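# Four arms build a three-block leaning arch

## Task

Assemble an arch out of the three blocks. Each of the two identical leaning blocks must stand upright on one of its ends, resting flat on the table, tilted toward the other one. The third block, the keystone, must sit centred between the two, supported by their slanted upper faces, touching both with no gap at either contact. The three blocks must form one straight line. Any number of the four arms may be used.

## Robot and tools

ROBOTS. Four Kinova Gen3 arms, arm1 to arm4, each ending in a five-fingered right hand. Feet (scene frame, metres): arm1 at (+0.653, 0.000, 0.826), facing -x; arm2 at (0.001, +0.650, 0.783), facing -y; arm3 at (-0.654, 0.001, 0.772), facing +x; arm4 at (0.000, -0.650, 0.729), facing +y. Each foot looks along its own +x. The tabletops under the arms are at z=+0.720. A hand reaches roughly 1.06 m from the joint1 axis.

FRAMES. All positions are in one scene frame: metres, origin on the floor, +z up. The hand point sits 0.045 m in front of the palm. In the hand's own axes, +z runs along the straightened fingers, +y points out of the palm, and +x runs across the palm away from the thumb. Straight fingers extend 0.06-0.07 m past the hand point and lie about 0.06 m behind it along -y. A wrist bracket on the little-finger side sticks out up to 0.10 m across the palm and can strike objects. With joints 1, 3, 5 at 0, joint7 at 1.57 and fingers pointing down, the palm faces right and the thumb is toward the foot.

TOOL move. Arguments: arm1, arm2, arm3, arm4 (each optional, one object per arm) and cameras. An arm's object may hold:
- joints: a dict of absolute targets by name. joint1_rad..joint7_rad in radians; ranges joint1/3/5/7 -6.283 to 6.283, joint2 -2.249 to 2.249, joint4 -2.579 to 2.579, joint6 -2.099 to 2.099. Hand keys hand_little, hand_ring, hand_middle, hand_index, hand_thumb_turn, hand_thumb_bend run -1 to 1 (+1 open/straight or thumb beside the palm, -1 closed or thumb in front of the palm). hand_force_limit (-1 to 1) is a setting: the force at which a closing motor stops, about 0 N at -1 up to 10 N at +1 (15 N for the thumb motors). hand_speed (-0.96 to 1) is a setting: near zero at -1, full speed from +0.48 up. At scene start force_limit is 0 and speed -0.8.
- target: one list of 7 numbers [x, y, z, qw, qx, qy, qz], an absolute hand-point pose in the scene frame (same form as the printed hand line). The hand follows a straight path from its hand_target pose. When target is used, joints may contain only the hand_ keys; otherwise the call is refused.
- speed: top hand speed in m/s, 0.002 to 0.5, default 0.25; rotation is capped at twice that value in rad/s.
- min_time_s: 0.1 to 8 s, the minimum duration of that arm's joint motions.
cameras: list drawn from arm1_cam_wrist, arm2_cam_wrist, arm3_cam_wrist, arm4_cam_wrist, cam_low, cam_low_2, or all; [] for none. A move without any arm returns full state and all pictures.
All arms in one call start at once. Hand paths of one action finish together, ignore obstacles and other arms, may lag, wander or overshoot the speed (mostly near full stretch), and end after 10 s. No action exceeds 15 s. Each control step the controller limits the commanded pose to 70 mm and 16 degrees from the measured one.

OTHER TOOLS. wait: seconds (0 to 10), optional cameras; nothing new is commanded. zoom_image: camera name and region [x0, y0, x1, y1] in pixels of that camera's latest image, top-left origin, at most 504 by 504; only cameras in the most recent pictures work. show_instructions: no arguments, shows reference pages. finished_scene: optional scene=1; final, and the arch must stand without robot help.

GRIPPING. A finger motor only starts when its target changes by 0.002 or more; it stops at the target or when its load reaches hand_force_limit, then locks. To squeeze more, raise force_limit and send a target more closed than the reading; to loosen, send a more open one. For gentle grasps close with hand_speed at -0.94 or below. With the thumb turned fully in front, the hand can wrap objects about 0.035-0.065 m thick; thumb tip plus index pad can pinch light items up to about 0.08 m.

RESULTS. The move line lists arms that were commanded; as last shown means an arm got no command and its status reads not commanded. Status words: done (within 1 cm and 2 degrees, joints within 0.01), off_target (resting short, maybe still pushing), time_out (stopped, holds where it is), not_followed (a safety check withheld the motion; a hand target is dropped), joint command not followed or pose unreachable. hand is the measured hand pose (may be off at long reach); hand_target is the pose the drive currently holds. Joint velocities in rad/s; within noise means the arm is still. hand_stopped_by gives six words for little, ring, middle, index, thumb_bend, thumb_turn: moving, target, force, stalled, fault. The *_load_n values are fingertip forces in N, positive when pushed open; a lost grip shows as roughly 0. Joint torques are positive toward larger joint values. Flange force is the outside force on the wrist in its own axes, approximate. MOTOR HOT appears at 60 °C; an OVER-TEMPERATURE FAULT at 75 °C makes the arm sag; afterwards resend keys marked limit_stop_at_motor_heat.

CAMERAS. cam_low and cam_low_2 are fixed pinhole views, reliable to a few millimetres near image centre; wrist cameras are fisheye, ride on the little-finger side and aim at the hand point about 30 degrees toward the thumb.

CAUTIONS. The simulation keeps running while you think, holding the last command. A refused move or wait, or a stop during one, cancels the rest of that reply's move, wait and finished_scene calls. Never let two robots press together or close fingers on another robot's hand; the safety check can react late. Arms push on after contact, so back off quickly. Torque limits are 104.5 N m (joints 1-4) and 51.3 N m (joints 5-7); exceeding one, or a joint deviating over 5 degrees from plan, halts that arm for 10 s. Do not knock blocks off the work area, drop them even slightly, release them while moving, or slam them. Loose blocks may get an occasional small push from outside. Avoid long stretched holds that overheat motors.

Each tool is called after ">>>" in YAML: its name, and indented under it one key for each argument.

Reference images:

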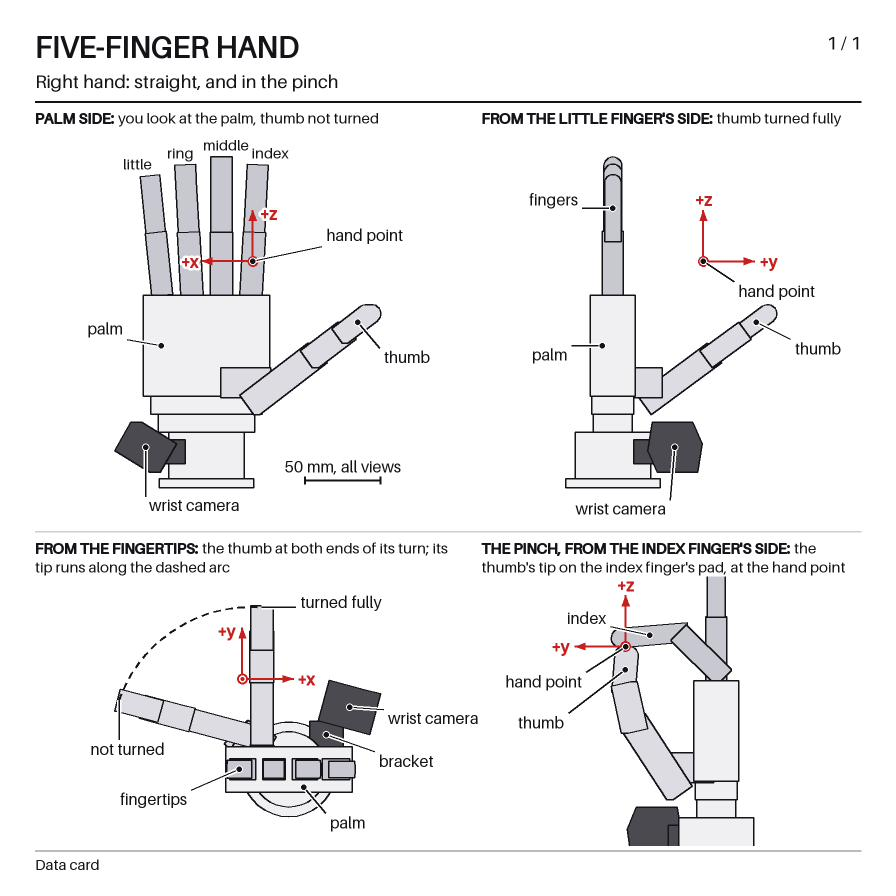

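## Session

>>> move:
  cameras: ["all"]

Scene clock: 0.00 s.
Joint torques (N m): no reading
Motor temperatures (°C): arm1=[27 32 28 34 33 36 40] | arm2=[37 34 27 29 31 37 44] | arm3=[33 33 29 36 41 46 47] | arm4=[37 36 28 30 42 35 40]
Flange force (N): no reading
Joint velocities: within noise
arm1.joint_positions: joint1_rad=-0.582 joint2_rad=-0.396 joint3_rad=-0.069 joint4_rad=+1.425 joint5_rad=-0.018 joint6_rad=+2.034 joint7_rad=-1.760 hand_little=+1.000 hand_ring=+1.000 hand_middle=+1.000 hand_index=+1.000 hand_thumb_turn=+1.000 hand_thumb_bend=+1.000 hand_force_limit=+0.000 hand_speed=-0.800
arm1.joint_status: not commanded
arm1.hand_stopped_by: target,target,target,target,target,target
arm1.little_load_n: 0.0
arm1.ring_load_n: 0.0
arm1.middle_load_n: 0.0
arm1.index_load_n: 0.0
arm1.thumb_bend_load_n: 0.0
arm1.thumb_turn_load_n: 0.0
arm1.hand: x=+0.5317 y=-0.1273 z=+1.3436 quat_wxyz=(+0.017, +0.975, +0.218, -0.036) (m; scene frame)
arm1.hand_target: x=+0.5317 y=-0.1273 z=+1.3436 quat_wxyz=(+0.017, +0.975, +0.218, -0.036) (m; scene frame)
arm1.hand_status: not commanded
arm2.joint_positions: joint1_rad=-0.825 joint2_rad=-0.373 joint3_rad=-0.121 joint4_rad=+1.491 joint5_rad=-0.024 joint6_rad=+1.994 joint7_rad=-1.676 hand_little=+1.000 hand_ring=+1.000 hand_middle=+1.000 hand_index=+1.000 hand_thumb_turn=+1.000 hand_thumb_bend=+1.000 hand_force_limit=+0.000 hand_speed=-0.800
arm2.joint_status: not commanded
arm2.hand_stopped_by: target,target,target,target,target,target
arm2.little_load_n: 0.0
arm2.ring_load_n: 0.0
arm2.middle_load_n: 0.0
arm2.index_load_n: 0.0
arm2.thumb_bend_load_n: 0.0
arm2.thumb_turn_load_n: 0.0
arm2.hand: x=+0.1667 y=+0.5840 z=+1.2758 quat_wxyz=(-0.012, -0.374, -0.927, +0.019) (m; scene frame)
arm2.hand_target: x=+0.1667 y=+0.5840 z=+1.2758 quat_wxyz=(-0.012, -0.374, -0.927, +0.019) (m; scene frame)
arm2.hand_status: not commanded
arm3.joint_positions: joint1_rad=-0.140 joint2_rad=-0.393 joint3_rad=-0.104 joint4_rad=+1.449 joint5_rad=-0.074 joint6_rad=+1.974 joint7_rad=-1.652 hand_little=+1.000 hand_ring=+1.000 hand_middle=+1.000 hand_index=+1.000 hand_thumb_turn=+1.000 hand_thumb_bend=+1.000 hand_force_limit=+0.000 hand_speed=-0.800
arm3.joint_status: not commanded
arm3.hand_stopped_by: target,target,target,target,target,target
arm3.little_load_n: 0.0
arm3.ring_load_n: 0.0
arm3.middle_load_n: 0.0
arm3.index_load_n: 0.0
arm3.thumb_bend_load_n: 0.0
arm3.thumb_turn_load_n: 0.0
arm3.hand: x=-0.4935 y=+0.1051 z=+1.2855 quat_wxyz=(-0.051, +0.099, -0.993, -0.024) (m; scene frame)
arm3.hand_target: x=-0.4935 y=+0.1051 z=+1.2855 quat_wxyz=(-0.051, +0.099, -0.993, -0.024) (m; scene frame)
arm3.hand_status: not commanded
arm4.joint_positions: joint1_rad=-0.180 joint2_rad=-0.420 joint3_rad=-0.069 joint4_rad=+1.431 joint5_rad=+0.005 joint6_rad=+1.942 joint7_rad=-2.130 hand_little=+1.000 hand_ring=+1.000 hand_middle=+1.000 hand_index=+1.000 hand_thumb_turn=+1.000 hand_thumb_bend=+1.000 hand_force_limit=+0.000 hand_speed=-0.800
arm4.joint_status: not commanded
arm4.hand_stopped_by: target,target,target,target,target,target
arm4.little_load_n: 0.0
arm4.ring_load_n: 0.0
arm4.middle_load_n: 0.0
arm4.index_load_n: 0.0
arm4.thumb_bend_load_n: 0.0
arm4.thumb_turn_load_n: 0.0
arm4.hand: x=-0.0725 y=-0.4409 z=+1.2546 quat_wxyz=(-0.045, +0.595, -0.799, -0.074) (m; scene frame)
arm4.hand_target: x=-0.0725 y=-0.4409 z=+1.2546 quat_wxyz=(-0.045, +0.595, -0.799, -0.074) (m; scene frame)
arm4.hand_status: not commanded
pictures: arm1_cam_wrist, arm2_cam_wrist, arm3_cam_wrist, arm4_cam_wrist, cam_low, cam_low_2

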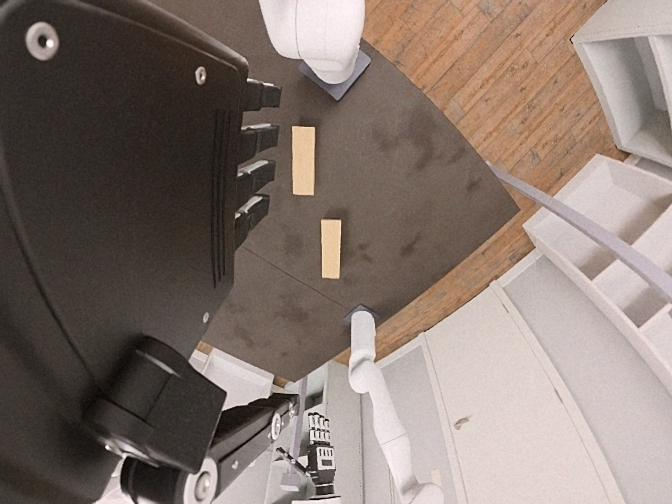

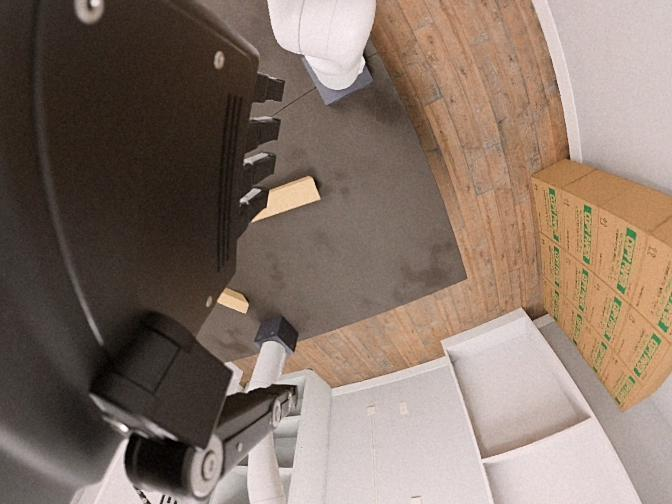

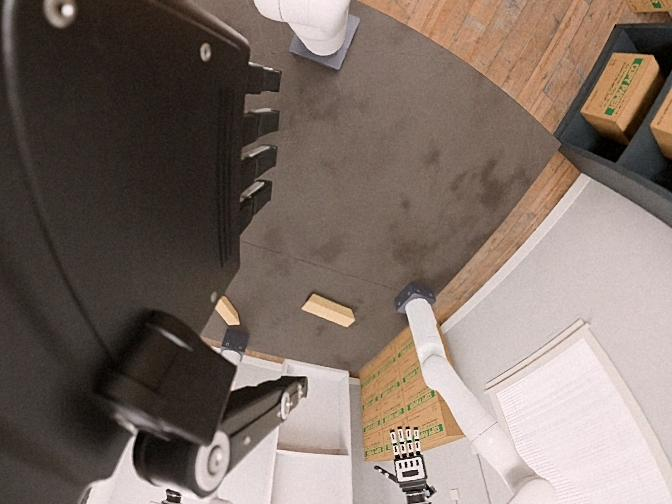

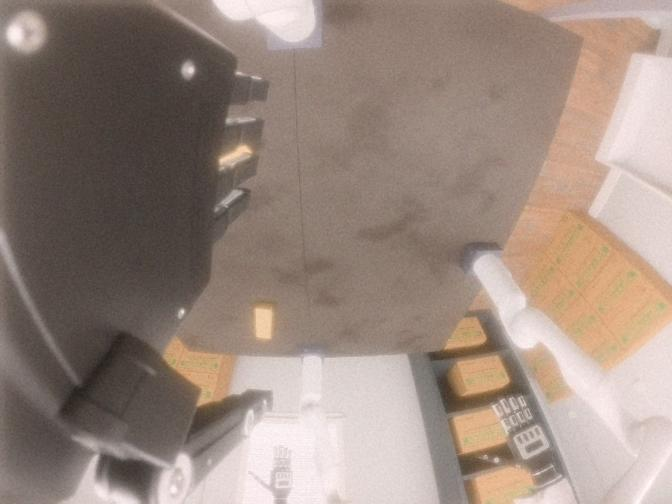

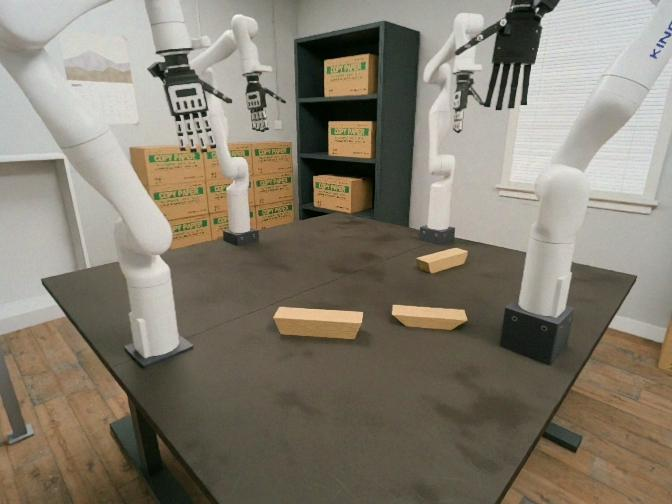

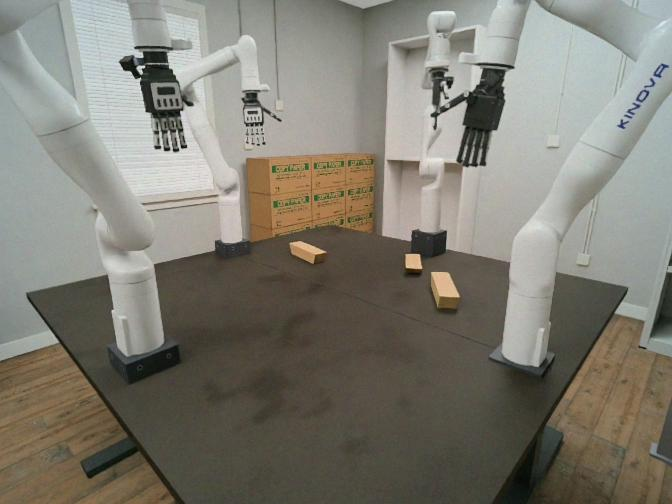

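>>> zoom_image:
  camera: "cam_low"
  region: [250, 230, 490, 360]

>>> zoom_image:
  camera: "cam_low_2"
  region: [270, 220, 480, 330]

>>> zoom_image:
  camera: "arm1_cam_wrist"
  region: [240, 80, 440, 300]

>>> zoom_image:
  camera: "arm2_cam_wrist"
  region: [200, 150, 360, 330]

Scaled by 2.100.

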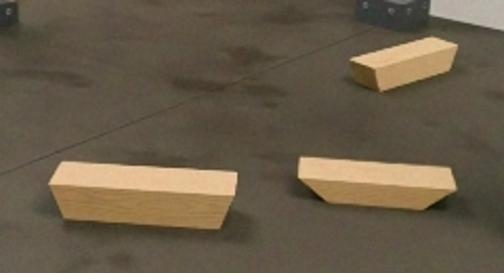

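Scaled by 2.400.

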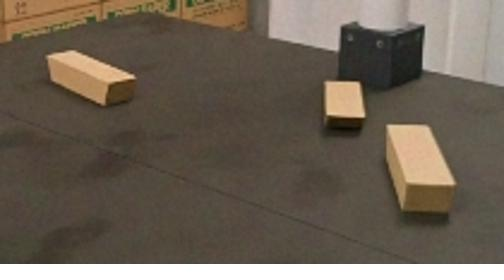

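Scaled by 2.291 from the camera's image (finer frame: 960x720).

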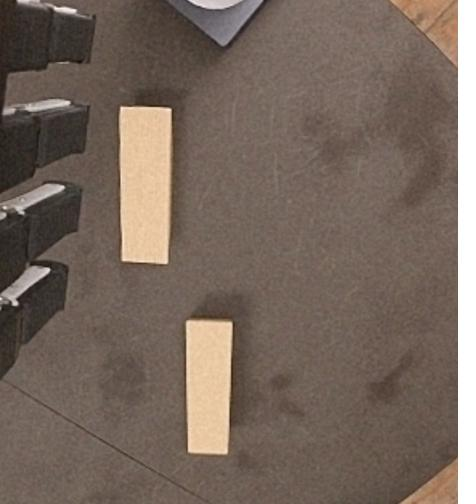

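Scaled by 2.800 from the camera's image (finer frame: 960x720).

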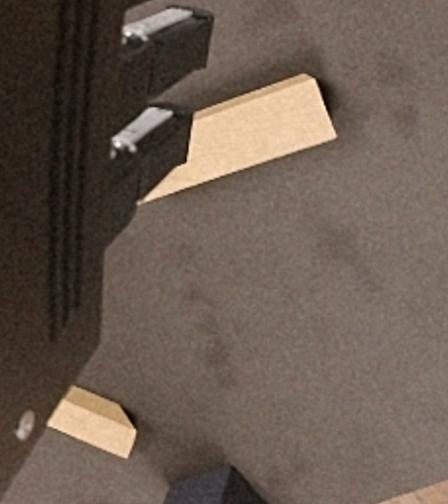

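>>> zoom_image:
  camera: "cam_low"
  region: [400, 235, 480, 285]

>>> zoom_image:
  camera: "arm2_cam_wrist"
  region: [210, 280, 260, 320]

>>> zoom_image:
  camera: "cam_low_2"
  region: [280, 230, 340, 270]

>>> zoom_image:
  camera: "arm3_cam_wrist"
  region: [290, 280, 370, 340]

>>> zoom_image:
  camera: "cam_low"
  region: [265, 295, 375, 350]

>>> zoom_image:
  camera: "cam_low"
  region: [380, 295, 480, 345]

Scaled by 6.300.

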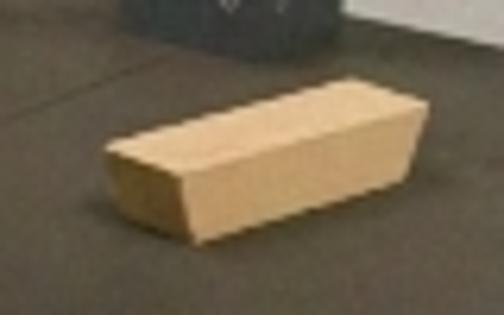

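Scaled by 10.080 from the camera's image (finer frame: 960x720).

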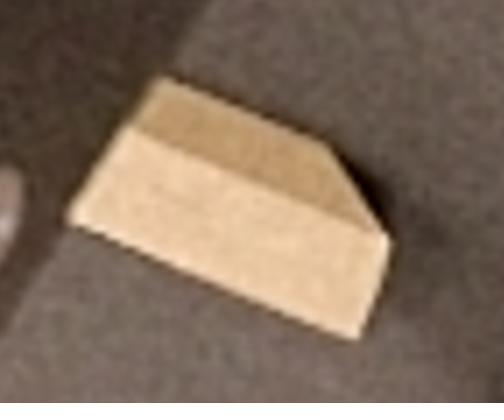

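Scaled by 8.400.

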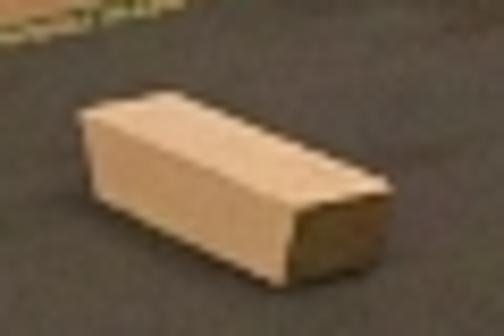

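Scaled by 6.300 from the camera's image (finer frame: 960x720).

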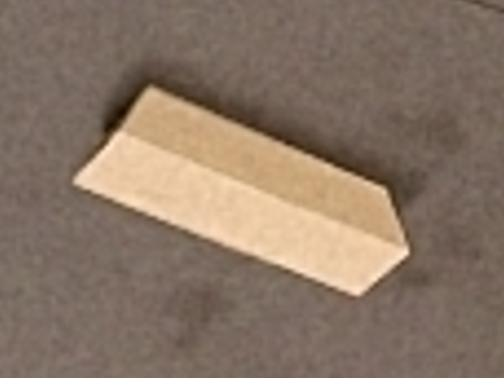

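Scaled by 4.582.

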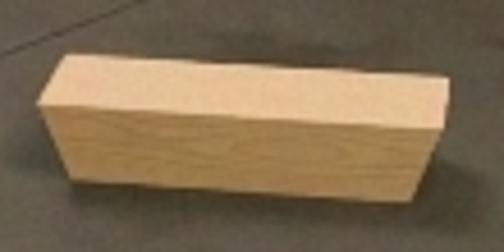

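Scaled by 5.040.

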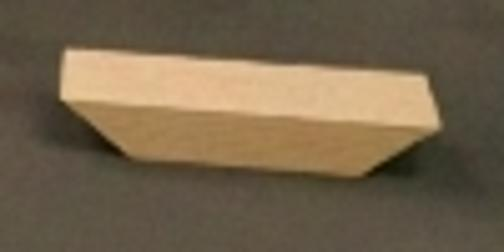

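>>> move:
  arm4: {"target": [0.2073, -0.3232, 0.876, -0.438, 0.842, 0.279, -0.1455], "speed": 0.3, "joints": {"hand_speed": 0.2, "hand_thumb_turn": -1, "hand_index": 0.7, "hand_middle": 0.7, "hand_ring": 0.7, "hand_little": 0.7}}
  arm2: {"target": [0.2145, 0.3462, 0.886, -0.297, 0.570, -0.680, 0.354], "speed": 0.3, "joints": {"hand_speed": 0.2, "hand_thumb_turn": -1, "hand_index": 0.7, "hand_middle": 0.7, "hand_ring": 0.7, "hand_little": 0.7}}
  arm1: {"joints": {"hand_speed": 0.2, "hand_thumb_turn": -1, "hand_index": 0.7, "hand_middle": 0.7, "hand_ring": 0.7, "hand_little": 0.7}}
  cameras: ["all"]

Scene clock: 223.77 s.
Joint torques (N m): arm1=[1.36 -0.58 -0.07 -7.55 0.16 -0.51 0.03] | arm2=[1.5 11.25 -7.91 -2.69 -0.23 -1.98 0.24] | arm3=[-2.48 -4.07 2.02 -5.05 -0.04 -0.33 -0.2] | arm4=[-0.12 15.01 -9.31 -0.97 -1.07 -1.93 -0.25]
Motor temperatures (°C): arm1=[27 32 28 34 33 35 40] | arm2=[36 34 27 29 31 37 44] | arm3=[33 32 29 36 40 45 47] | arm4=[37 35 28 31 42 35 40]
Flange force (N): arm1=[-1.0 -0.3 0.0] | arm2=[-4.8 4.8 16.7] | arm3=[-11.9 7.4 -12.7] | arm4=[2.6 3.7 1.1]
move: arm1 done; arm2 done; arm4 done
Joint velocities: within noise
arm1.joint_positions: joint1_rad=-0.582 joint2_rad=-0.396 joint3_rad=-0.069 joint4_rad=+1.425 joint5_rad=-0.018 joint6_rad=+2.034 joint7_rad=-1.760 hand_little=+0.700 hand_ring=+0.700 hand_middle=+0.700 hand_index=+0.700 hand_thumb_turn=-1.000 hand_thumb_bend=+1.000 hand_force_limit=+0.000 hand_speed=+0.200
arm1.joint_status: all done
arm1.hand_stopped_by: target,target,target,target,target,target
arm1.little_load_n: 0.0
arm1.ring_load_n: 0.0
arm1.middle_load_n: 0.0
arm1.index_load_n: 0.0
arm1.thumb_bend_load_n: -0.5
arm1.thumb_turn_load_n: 0.0
arm1.hand: x=+0.5317 y=-0.1273 z=+1.3436 quat_wxyz=(+0.017, +0.975, +0.218, -0.036)
arm1.hand_target: x=+0.5317 y=-0.1273 z=+1.3436 quat_wxyz=(+0.017, +0.975, +0.218, -0.036)
arm1.hand_status: not commanded
arm2.joint_positions: joint1_rad=-2.273 joint2_rad=-1.049 joint3_rad=+1.767 joint4_rad=+2.373 joint5_rad=+0.947 joint6_rad=+0.127 joint7_rad=+0.383 hand_little=+0.700 hand_ring=+0.700 hand_middle=+0.700 hand_index=+0.700 hand_thumb_turn=-1.000 hand_thumb_bend=+1.000 hand_force_limit=+0.000 hand_speed=+0.200
arm2.joint_status: all done
arm2.hand_stopped_by: target,target,target,target,target,target
arm2.little_load_n: 0.0
arm2.ring_load_n: 0.0
arm2.middle_load_n: 0.0
arm2.index_load_n: 0.0
arm2.thumb_bend_load_n: 0.0
arm2.thumb_turn_load_n: 0.0
arm2.hand: x=+0.2145 y=+0.3462 z=+0.8860 quat_wxyz=(-0.297, +0.570, -0.680, +0.354)
arm2.hand_target: x=+0.2145 y=+0.3462 z=+0.8860 quat_wxyz=(-0.297, +0.570, -0.680, +0.354)
arm2.hand_status: done (0.000 m and 0.0 deg from the pose sent, 0.459 m and 129.4 deg at the start)
arm3: as last shown
arm4.joint_positions: joint1_rad=-1.225 joint2_rad=-1.690 joint3_rad=+1.038 joint4_rad=+2.006 joint5_rad=+0.998 joint6_rad=+1.231 joint7_rad=+0.481 hand_little=+0.700 hand_ring=+0.700 hand_middle=+0.700 hand_index=+0.700 hand_thumb_turn=-1.000 hand_thumb_bend=+1.000 hand_force_limit=+0.000 hand_speed=+0.200
arm4.joint_status: all done
arm4.hand_stopped_by: target,target,target,target,target,target
arm4.little_load_n: 0.0
arm4.ring_load_n: 0.0
arm4.middle_load_n: 0.0
arm4.index_load_n: 0.0
arm4.thumb_bend_load_n: 0.0
arm4.thumb_turn_load_n: 0.0
arm4.hand: x=+0.2073 y=-0.3232 z=+0.8760 quat_wxyz=(-0.438, +0.842, +0.279, -0.146)
arm4.hand_target: x=+0.2073 y=-0.3232 z=+0.8760 quat_wxyz=(-0.438, +0.842, +0.279, -0.146)
arm4.hand_status: done (0.000 m and 0.0 deg from the pose sent, 0.485 m and 144.0 deg at the start)
pictures: arm1_cam_wrist, arm2_cam_wrist, arm3_cam_wrist, arm4_cam_wrist, cam_low, cam_low_2
arm2_cam_wrist: T_world_to_cam=[[-0.56688, -0.14785, -0.81042, 0.89737], [-0.36679, 0.92617, 0.08759, -0.32151], [0.73764, 0.34691, -0.57926, 0.3517]] pos_world=[0.13135, 0.30845, 0.95914]
arm4_cam_wrist: T_world_to_cam=[[0.58754, -0.27155, -0.76227, 0.45211], [-0.34733, -0.93545, 0.06554, -0.28463], [-0.73086, 0.22625, -0.64393, 0.90576]] pos_world=[0.29749, -0.34841, 0.94654]

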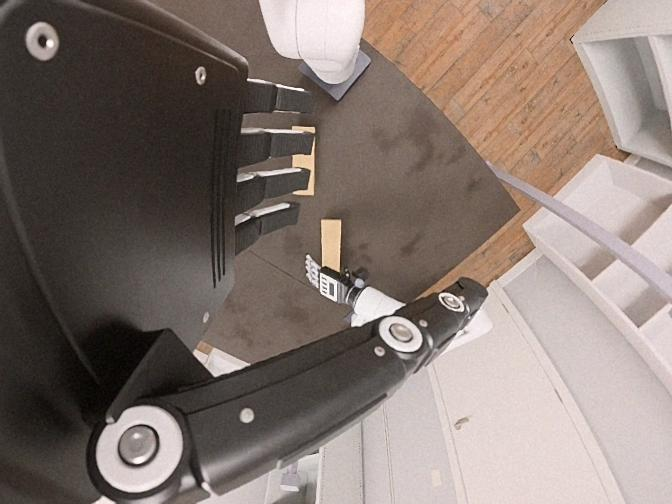

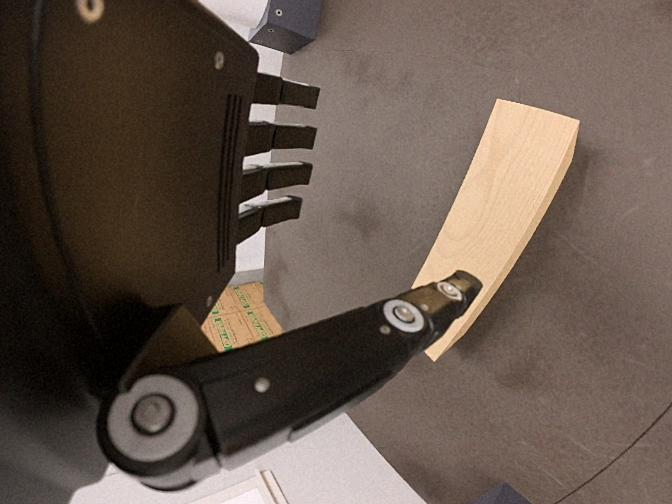

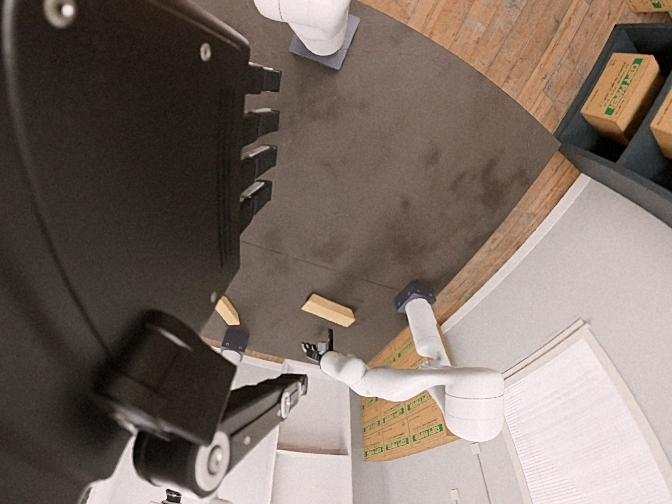

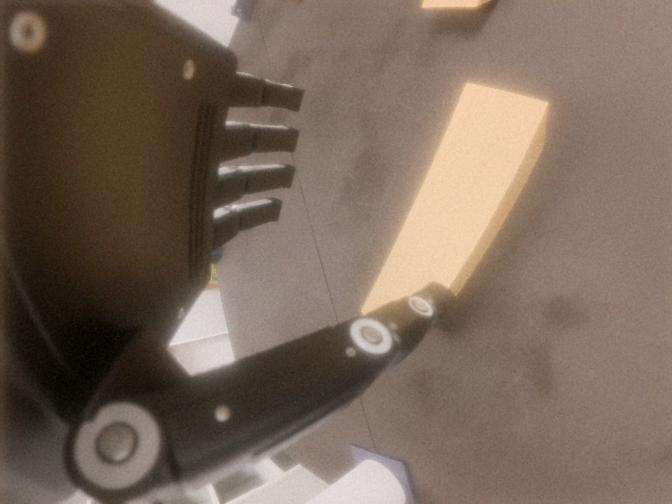

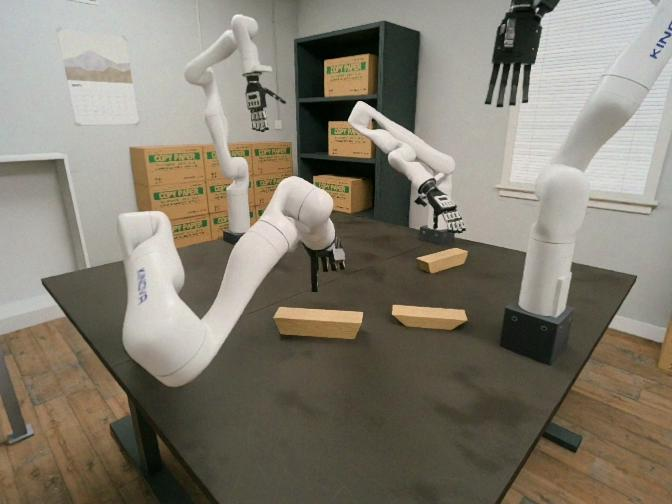

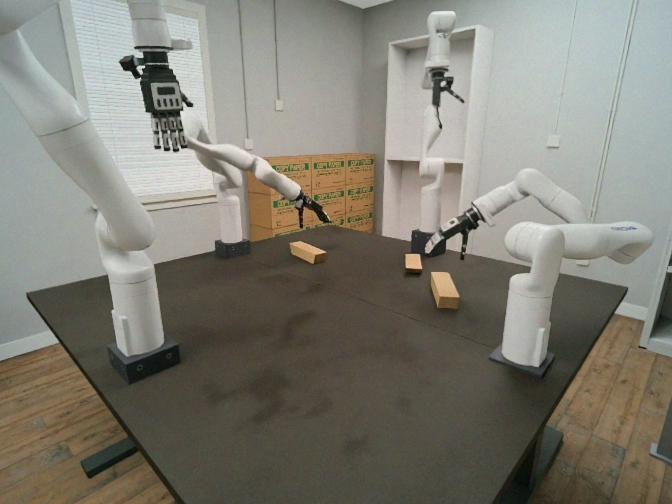

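>>> move:
  arm4: {"target": [0.15, -0.36, 1.15, -0.438, 0.842, 0.279, -0.1455], "speed": 0.25}
  arm2: {"target": [0.18, 0.37, 1.15, -0.297, 0.570, -0.680, 0.354], "speed": 0.25}
  arm1: {"joints": {"joint1_rad": 0.18, "joint2_rad": 0.813, "joint3_rad": 0, "joint4_rad": 2.012, "joint5_rad": -0.652, "joint6_rad": 1.2, "joint7_rad": -3.37}, "min_time_s": 3}
  cameras: ["cam_low", "arm1_cam_wrist"]

Scene clock: 329.30 s.
Joint torques (N m): arm1=[1.19 -14.95 -0.78 -1.03 -0.28 1.59 -0.03] | arm2=[1.47 8.84 -7.54 -8.21 -0.71 -1.99 0.28] | arm3=[-2.49 -4.12 2 -5.01 -0.04 -0.36 -0.2] | arm4=[-0.18 13.31 -7.45 -4.74 -0.72 -2.08 -0.28]
Motor temperatures (°C): arm1=[27 32 28 34 33 35 40] | arm2=[36 34 27 29 31 37 43] | arm3=[33 32 29 36 40 45 47] | arm4=[37 36 28 31 42 35 40]
Flange force (N): arm1=[2.3 -1.1 0.4] | arm2=[6.1 1.5 6.6] | arm3=[-12.0 7.3 -13.0] | arm4=[4.5 0.6 -0.7]
move: arm1 done; arm2 done; arm4 done
Joint velocities: within noise
arm1.joint_positions: joint1_rad=+0.180 joint2_rad=+0.813 joint3_rad=+0.000 joint4_rad=+2.012 joint5_rad=-0.652 joint6_rad=+1.200 joint7_rad=-3.370 hand_little=+0.700 hand_ring=+0.700 hand_middle=+0.700 hand_index=+0.700 hand_thumb_turn=-1.000 hand_thumb_bend=+1.000 hand_force_limit=+0.000 hand_speed=+0.200
arm1.joint_status: all done
arm1.hand_stopped_by: target,target,target,target,target,target
arm1.little_load_n: 0.0
arm1.ring_load_n: 0.0
arm1.middle_load_n: 0.0
arm1.index_load_n: 0.0
arm1.thumb_bend_load_n: 0.0
arm1.thumb_turn_load_n: 0.0
arm1.hand: x=+0.4172 y=-0.0645 z=+0.8660 quat_wxyz=(-0.137, +0.264, -0.844, +0.446)
arm1.hand_target: x=+0.4172 y=-0.0645 z=+0.8660 quat_wxyz=(-0.137, +0.264, -0.844, +0.446)
arm1.hand_status: not commanded
arm2.joint_positions: joint1_rad=-1.943 joint2_rad=-0.943 joint3_rad=+0.888 joint4_rad=+1.978 joint5_rad=+0.369 joint6_rad=+0.906 joint7_rad=+0.389 hand_little=+0.700 hand_ring=+0.700 hand_middle=+0.700 hand_index=+0.700 hand_thumb_turn=-1.000 hand_thumb_bend=+1.000 hand_force_limit=+0.000 hand_speed=+0.200
arm2.joint_status: not commanded
arm2.hand_stopped_by: target,target,target,target,target,target
arm2.little_load_n: 0.0
arm2.ring_load_n: 0.0
arm2.middle_load_n: 0.0
arm2.index_load_n: 0.0
arm2.thumb_bend_load_n: 0.0
arm2.thumb_turn_load_n: 0.0
arm2.hand: x=+0.1800 y=+0.3700 z=+1.1500 quat_wxyz=(-0.297, +0.570, -0.680, +0.354)
arm2.hand_target: x=+0.1800 y=+0.3700 z=+1.1500 quat_wxyz=(-0.297, +0.570, -0.680, +0.354)
arm2.hand_status: done (0.000 m and 0.0 deg from the pose sent, 0.267 m and 0.0 deg at the start)
arm3: as last shown
arm4.joint_positions: joint1_rad=-1.219 joint2_rad=-1.176 joint3_rad=+0.639 joint4_rad=+1.690 joint5_rad=+0.572 joint6_rad=+1.394 joint7_rad=+0.263 hand_little=+0.700 hand_ring=+0.700 hand_middle=+0.700 hand_index=+0.700 hand_thumb_turn=-1.000 hand_thumb_bend=+1.000 hand_force_limit=+0.000 hand_speed=+0.200
arm4.joint_status: not commanded
arm4.hand_stopped_by: target,target,target,target,target,target
arm4.little_load_n: 0.0
arm4.ring_load_n: 0.0
arm4.middle_load_n: 0.0
arm4.index_load_n: 0.0
arm4.thumb_bend_load_n: 0.0
arm4.thumb_turn_load_n: 0.0
arm4.hand: x=+0.1500 y=-0.3600 z=+1.1500 quat_wxyz=(-0.438, +0.842, +0.279, -0.146)
arm4.hand_target: x=+0.1500 y=-0.3600 z=+1.1500 quat_wxyz=(-0.438, +0.842, +0.279, -0.146)
arm4.hand_status: done (0.000 m and 0.0 deg from the pose sent, 0.282 m and 0.0 deg at the start)
pictures: arm1_cam_wrist, cam_low
arm1_cam_wrist: T_world_to_cam=[[-0.48555, 0.31063, -0.81716, 0.92944], [0.41167, 0.90586, 0.09974, -0.1912], [0.77122, -0.28797, -0.56771, 0.26269]] pos_world=[0.32741, -0.03986, 0.9277]

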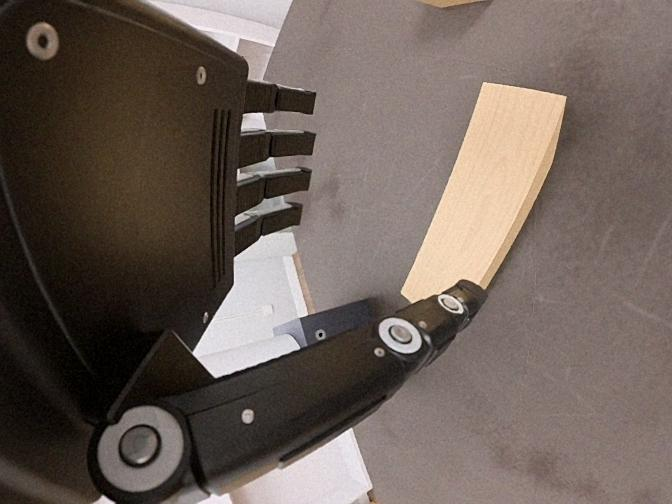

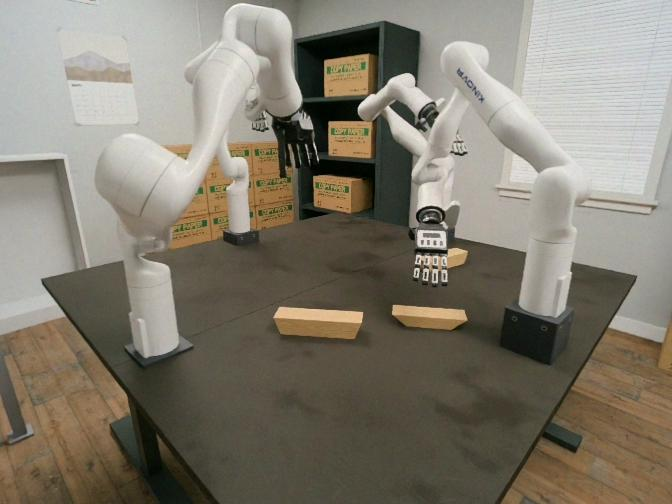

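>>> move:
  arm4: {"joints": {"joint1_rad": 1.164, "joint2_rad": 0.59, "joint3_rad": 0, "joint4_rad": 1.94, "joint5_rad": -1.04, "joint6_rad": 1.19, "joint7_rad": 2.49}, "min_time_s": 4}
  arm2: {"joints": {"joint1_rad": 0.0, "joint2_rad": 0.61, "joint3_rad": 0, "joint4_rad": 2.316, "joint5_rad": -1.548, "joint6_rad": 0.948, "joint7_rad": 2.876}, "min_time_s": 4}
  arm1: {"target": [0.4211, -0.0776, 0.871, 0.137, -0.263, 0.847, -0.441], "speed": 0.1}
  cameras: ["arm1_cam_wrist", "arm2_cam_wrist", "arm4_cam_wrist", "cam_low", "cam_low_2"]

Scene clock: 342.60 s.
Joint torques (N m): arm1=[1.23 -14.67 -0.86 -1.07 -0.28 1.57 -0.05] | arm2=[1.55 -12.93 -2.97 -2.37 -0.5 1.65 0.26] | arm3=[-2.48 -4.08 1.98 -5.06 -0.06 -0.35 -0.21] | arm4=[-0.2 -14.52 -2.23 -3.36 -1.25 1.64 -0.24]
Motor temperatures (°C): arm1=[27 32 28 34 33 35 40] | arm2=[36 34 27 29 31 37 43] | arm3=[33 32 29 36 40 45 47] | arm4=[37 36 28 31 42 35 40]
Flange force (N): arm1=[2.3 -1.2 0.5] | arm2=[0.8 -1.1 -0.2] | arm3=[-11.9 7.2 -12.7] | arm4=[1.5 0.4 -3.2]
move: arm1 done; arm2 done; arm4 done
Joint velocities: within noise
arm1.joint_positions: joint1_rad=+0.151 joint2_rad=+0.787 joint3_rad=-0.010 joint4_rad=+2.041 joint5_rad=-0.675 joint6_rad=+1.175 joint7_rad=-3.390 hand_little=+0.700 hand_ring=+0.700 hand_middle=+0.700 hand_index=+0.700 hand_thumb_turn=-1.000 hand_thumb_bend=+1.000 hand_force_limit=+0.000 hand_speed=+0.200
arm1.joint_status: not commanded
arm1.hand_stopped_by: target,target,target,target,target,target
arm1.little_load_n: 0.0
arm1.ring_load_n: 0.0
arm1.middle_load_n: 0.0
arm1.index_load_n: 0.0
arm1.thumb_bend_load_n: 0.0
arm1.thumb_turn_load_n: 0.0
arm1.hand: x=+0.4211 y=-0.0776 z=+0.8710 quat_wxyz=(-0.137, +0.263, -0.847, +0.441)
arm1.hand_target: x=+0.4211 y=-0.0776 z=+0.8710 quat_wxyz=(-0.137, +0.263, -0.847, +0.441)
arm1.hand_status: done (0.000 m and 0.0 deg from the pose sent, 0.015 m and 0.7 deg at the start)
arm2.joint_positions: joint1_rad=+0.000 joint2_rad=+0.610 joint3_rad=+0.000 joint4_rad=+2.316 joint5_rad=-1.548 joint6_rad=+0.948 joint7_rad=+2.876 hand_little=+0.700 hand_ring=+0.700 hand_middle=+0.700 hand_index=+0.700 hand_thumb_turn=-1.000 hand_thumb_bend=+1.000 hand_force_limit=+0.000 hand_speed=+0.200
arm2.joint_status: all done
arm2.hand_stopped_by: target,target,target,target,target,target
arm2.little_load_n: 0.0
arm2.ring_load_n: 0.0
arm2.middle_load_n: 0.0
arm2.index_load_n: 0.0
arm2.thumb_bend_load_n: 0.0
arm2.thumb_turn_load_n: 0.0
arm2.hand: x=+0.1957 y=+0.3357 z=+0.8750 quat_wxyz=(-0.296, +0.572, -0.677, +0.356)
arm2.hand_target: x=+0.1957 y=+0.3357 z=+0.8750 quat_wxyz=(-0.296, +0.572, -0.677, +0.356)
arm2.hand_status: not commanded
arm3: as last shown
arm4.joint_positions: joint1_rad=+1.164 joint2_rad=+0.590 joint3_rad=+0.000 joint4_rad=+1.940 joint5_rad=-1.040 joint6_rad=+1.190 joint7_rad=+2.490 hand_little=+0.700 hand_ring=+0.700 hand_middle=+0.700 hand_index=+0.700 hand_thumb_turn=-1.000 hand_thumb_bend=+1.000 hand_force_limit=+0.000 hand_speed=+0.200
arm4.joint_status: all done
arm4.hand_stopped_by: target,target,target,target,target,target
arm4.little_load_n: 0.0
arm4.ring_load_n: 0.0
arm4.middle_load_n: 0.0
arm4.index_load_n: 0.0
arm4.thumb_bend_load_n: 0.0
arm4.thumb_turn_load_n: 0.0
arm4.hand: x=+0.2240 y=-0.3317 z=+0.8668 quat_wxyz=(-0.430, +0.846, +0.279, -0.147)
arm4.hand_target: x=+0.2240 y=-0.3317 z=+0.8667 quat_wxyz=(-0.430, +0.846, +0.279, -0.147)
arm4.hand_status: not commanded
arm1_cam_wrist: T_world_to_cam=[[-0.48697, 0.32166, -0.81203, 0.93649], [0.41377, 0.90373, 0.10985, -0.19134], [0.76919, -0.2825, -0.57318, 0.26485]] pos_world=[0.33149, -0.05349, 0.93329]
arm2_cam_wrist: T_world_to_cam=[[-0.56519, -0.15758, -0.80977, 0.87856], [-0.3713, 0.92513, 0.07912, -0.30904], [0.73668, 0.34539, -0.58139, 0.36538]] pos_world=[0.11263, 0.29815, 0.94831]
arm4_cam_wrist: T_world_to_cam=[[0.5895, -0.28418, -0.75612, 0.42297], [-0.34624, -0.93461, 0.08133, -0.29984], [-0.7298, 0.21386, -0.64936, 0.9143]] pos_world=[0.31409, -0.35557, 0.93791]

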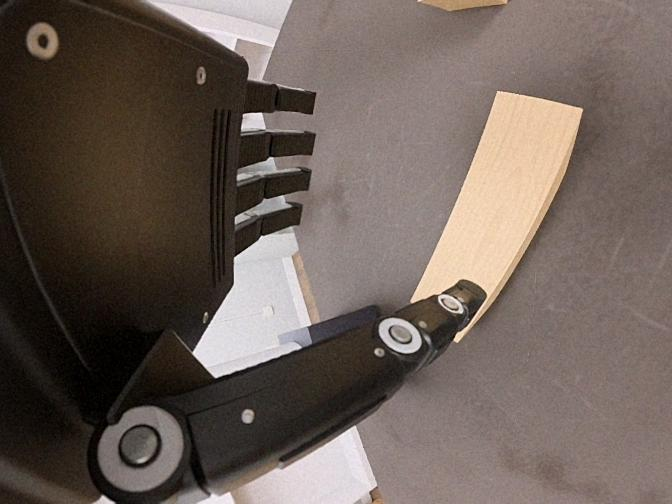

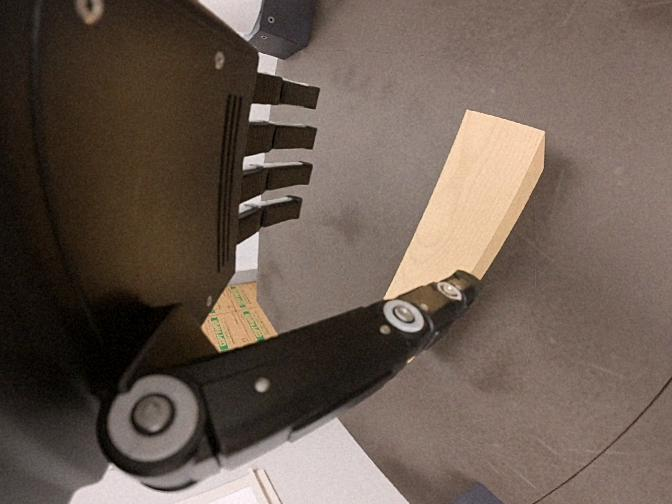

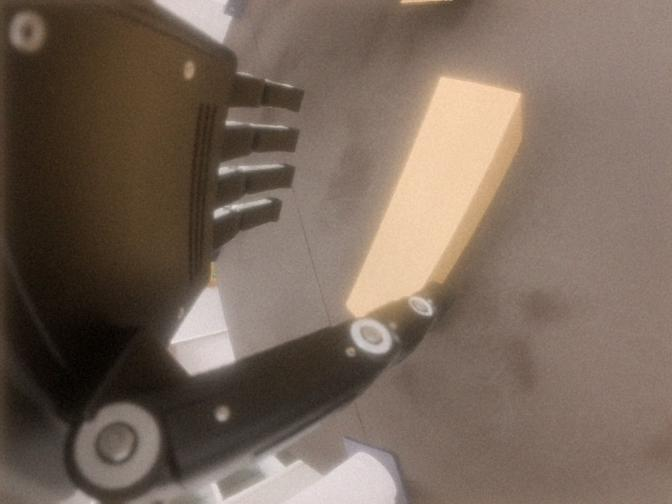

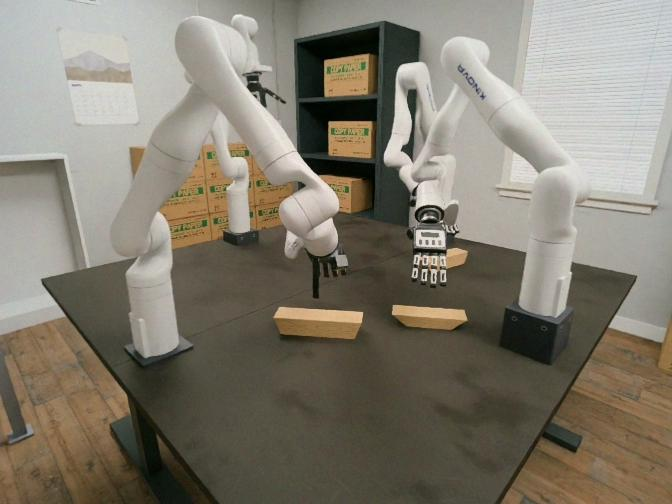

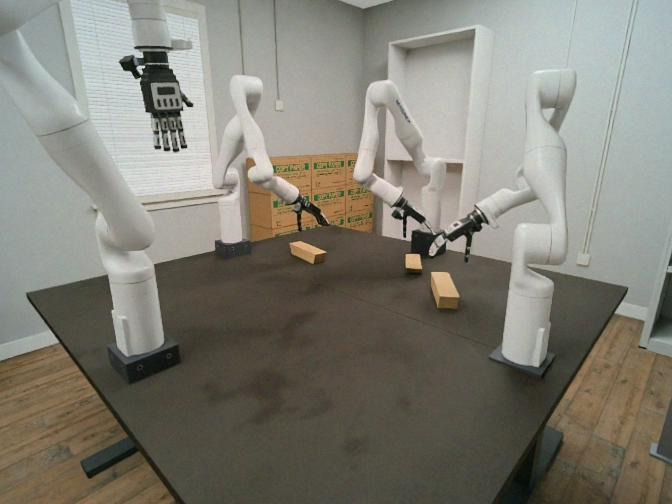

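>>> zoom_image:
  camera: "arm1_cam_wrist"
  region: [380, 60, 620, 360]

>>> zoom_image:
  camera: "arm2_cam_wrist"
  region: [360, 80, 600, 380]

>>> zoom_image:
  camera: "arm4_cam_wrist"
  region: [320, 50, 560, 350]

Scaled by 1.680 from the camera's image (finer frame: 960x720).

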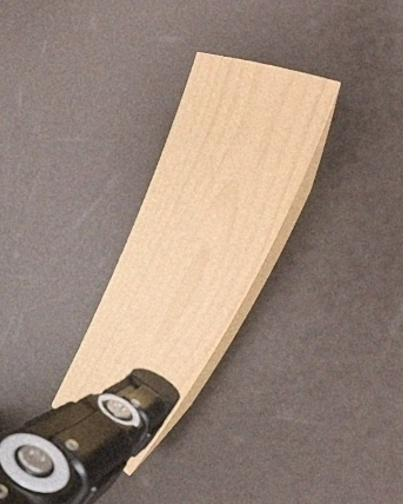

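Scaled by 1.680 from the camera's image (finer frame: 960x720).

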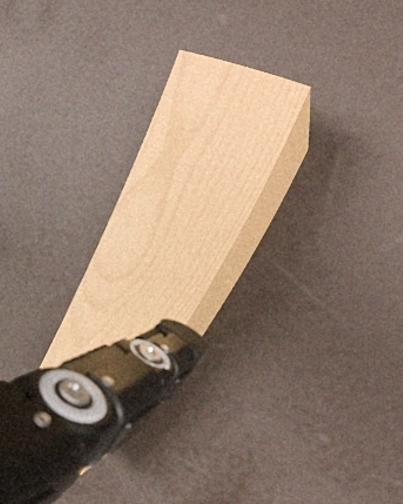

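Scaled by 1.680 from the camera's image (finer frame: 960x720).

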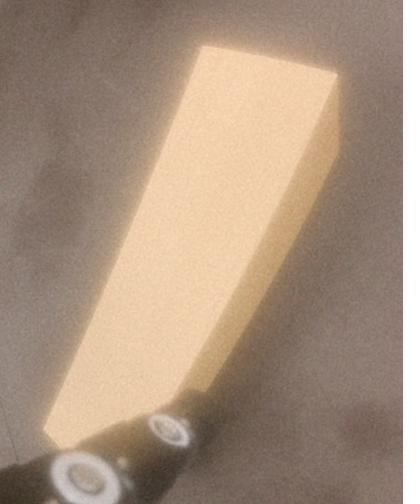

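>>> move:
  arm4: {"target": [0.2039, -0.3282, 0.8064, -0.4374, 0.8406, 0.2837, -0.1476], "speed": 0.1}
  arm2: {"target": [0.2104, 0.3736, 0.8064, -0.2936, 0.5643, -0.6845, 0.3561], "speed": 0.1}
  arm1: {"target": [0.4126, -0.0682, 0.8014, 0.1396, -0.2683, 0.8456, -0.44], "speed": 0.1}
  cameras: ["arm1_cam_wrist", "arm2_cam_wrist", "arm4_cam_wrist", "cam_low"]

>>> zoom_image:
  camera: "cam_low"
  region: [240, 200, 490, 360]

Scene clock: 409.90 s.
Joint torques (N m): arm1=[1.22 -15.82 -0.92 -0.03 -0.1 1.63 -0.01] | arm2=[1.62 -13.33 -3.41 0.52 0.19 1.69 0.28] | arm3=[-2.54 -4.11 2.04 -5.02 -0.08 -0.3 -0.21] | arm4=[-0.2 -14.89 -2.58 -1.96 -0.93 1.86 -0.25]
Motor temperatures (°C): arm1=[27 34 28 34 33 35 40] | arm2=[36 34 27 29 31 37 43] | arm3=[33 32 29 36 39 44 47] | arm4=[37 37 28 31 42 35 39]
Flange force (N): arm1=[2.5 -1.0 0.2] | arm2=[-0.4 -0.1 1.3] | arm3=[-12.0 7.4 -12.8] | arm4=[1.6 0.6 -3.3]
move: arm1 done; arm2 done; arm4 done
Joint velocities: within noise
arm1.joint_positions: joint1_rad=+0.170 joint2_rad=+0.972 joint3_rad=-0.015 joint4_rad=+1.977 joint5_rad=-0.681 joint6_rad=+1.082 joint7_rad=-3.304 hand_little=+0.700 hand_ring=+0.700 hand_middle=+0.700 hand_index=+0.700 hand_thumb_turn=-1.000 hand_thumb_bend=+1.000 hand_force_limit=+0.000 hand_speed=+0.200
arm1.joint_status: not commanded
arm1.hand_stopped_by: target,target,target,target,target,target
arm1.little_load_n: 0.0
arm1.ring_load_n: 0.0
arm1.middle_load_n: 0.0
arm1.index_load_n: 0.0
arm1.thumb_bend_load_n: 0.0
arm1.thumb_turn_load_n: 0.0
arm1.hand: x=+0.4126 y=-0.0682 z=+0.8014 quat_wxyz=(-0.140, +0.268, -0.846, +0.440)
arm1.hand_target: x=+0.4126 y=-0.0682 z=+0.8014 quat_wxyz=(-0.140, +0.268, -0.846, +0.440)
arm1.hand_status: done (0.000 m and 0.0 deg from the pose sent, 0.071 m and 0.7 deg at the start)
arm2.joint_positions: joint1_rad=-0.029 joint2_rad=+0.840 joint3_rad=-0.030 joint4_rad=+2.454 joint5_rad=-1.874 joint6_rad=+0.972 joint7_rad=+3.316 hand_little=+0.700 hand_ring=+0.700 hand_middle=+0.700 hand_index=+0.700 hand_thumb_turn=-1.000 hand_thumb_bend=+1.000 hand_force_limit=+0.000 hand_speed=+0.200
arm2.joint_status: not commanded
arm2.hand_stopped_by: target,target,target,target,target,target
arm2.little_load_n: 0.0
arm2.ring_load_n: 0.0
arm2.middle_load_n: 0.0
arm2.index_load_n: 0.0
arm2.thumb_bend_load_n: 0.0
arm2.thumb_turn_load_n: 0.0
arm2.hand: x=+0.2104 y=+0.3736 z=+0.8064 quat_wxyz=(-0.294, +0.564, -0.685, +0.356)
arm2.hand_target: x=+0.2104 y=+0.3736 z=+0.8064 quat_wxyz=(-0.294, +0.564, -0.685, +0.356)
arm2.hand_status: done (0.000 m and 0.0 deg from the pose sent, 0.080 m and 1.3 deg at the start)
arm3: as last shown
arm4.joint_positions: joint1_rad=+1.169 joint2_rad=+0.713 joint3_rad=-0.040 joint4_rad=+2.025 joint5_rad=-1.136 joint6_rad=+1.076 joint7_rad=+2.692 hand_little=+0.700 hand_ring=+0.700 hand_middle=+0.700 hand_index=+0.700 hand_thumb_turn=-1.000 hand_thumb_bend=+1.000 hand_force_limit=+0.000 hand_speed=+0.200
arm4.joint_status: not commanded
arm4.hand_stopped_by: target,target,target,target,target,target
arm4.little_load_n: 0.0
arm4.ring_load_n: 0.0
arm4.middle_load_n: 0.0
arm4.index_load_n: 0.0
arm4.thumb_bend_load_n: 0.0
arm4.thumb_turn_load_n: 0.0
arm4.hand: x=+0.2039 y=-0.3282 z=+0.8064 quat_wxyz=(-0.437, +0.841, +0.284, -0.148)
arm4.hand_target: x=+0.2039 y=-0.3282 z=+0.8064 quat_wxyz=(-0.437, +0.841, +0.284, -0.148)
arm4.hand_status: done (0.000 m and 0.0 deg from the pose sent, 0.064 m and 1.2 deg at the start)
arm1_cam_wrist: T_world_to_cam=[[-0.4913, 0.31593, -0.81167, 0.87387], [0.40271, 0.9087, 0.10993, -0.18381], [0.7723, -0.27286, -0.57367, 0.23391]] pos_world=[0.32271, -0.04522, 0.86369]
arm2_cam_wrist: T_world_to_cam=[[-0.56989, -0.13852, -0.80996, 0.83138], [-0.35129, 0.93215, 0.08775, -0.34699], [0.74285, 0.33454, -0.57988, 0.30316]] pos_world=[0.12669, 0.33719, 0.87964]
arm4_cam_wrist: T_world_to_cam=[[0.59079, -0.265, -0.76207, 0.40106], [-0.33736, -0.93913, 0.06503, -0.28879], [-0.73291, 0.21867, -0.64422, 0.85781]] pos_world=[0.29433, -0.3525, 0.87704]

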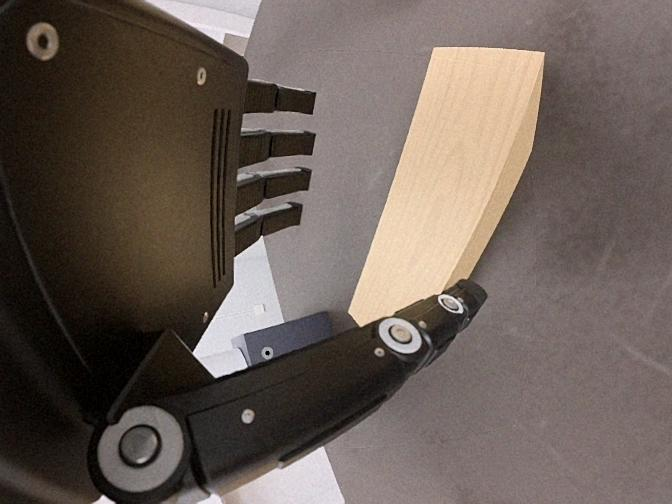

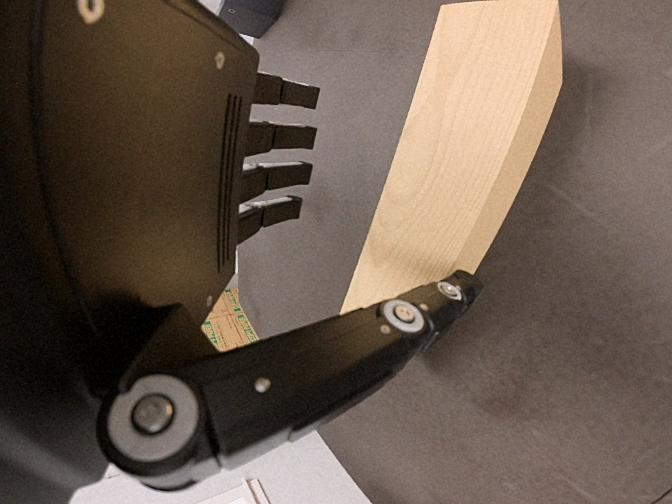

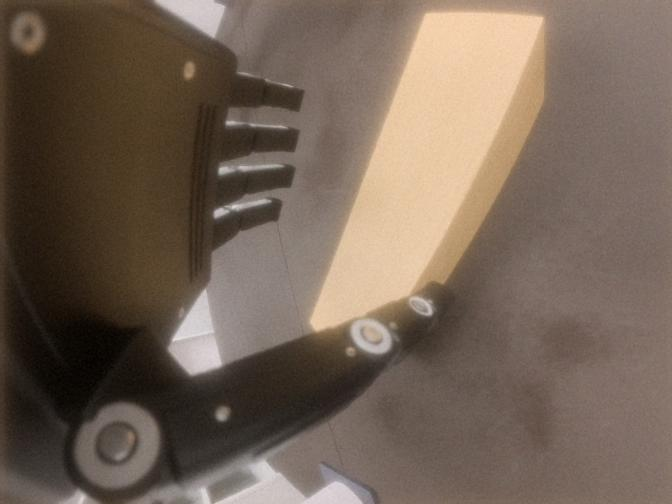

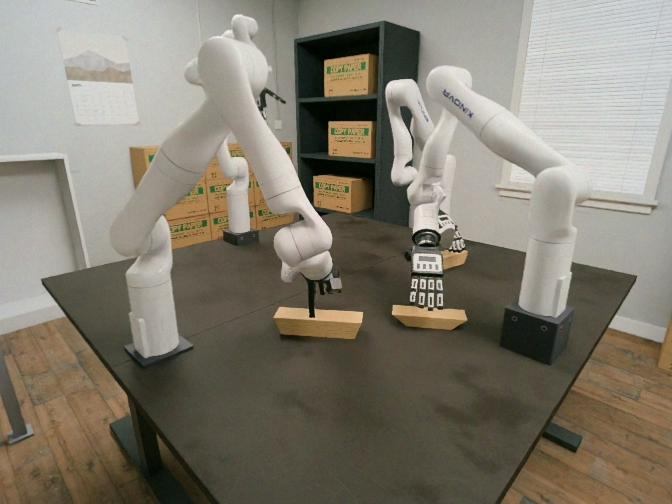

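Scaled by 2.016.

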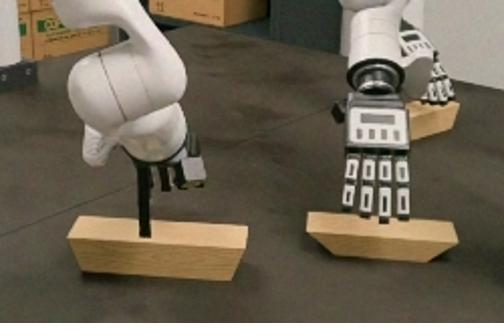

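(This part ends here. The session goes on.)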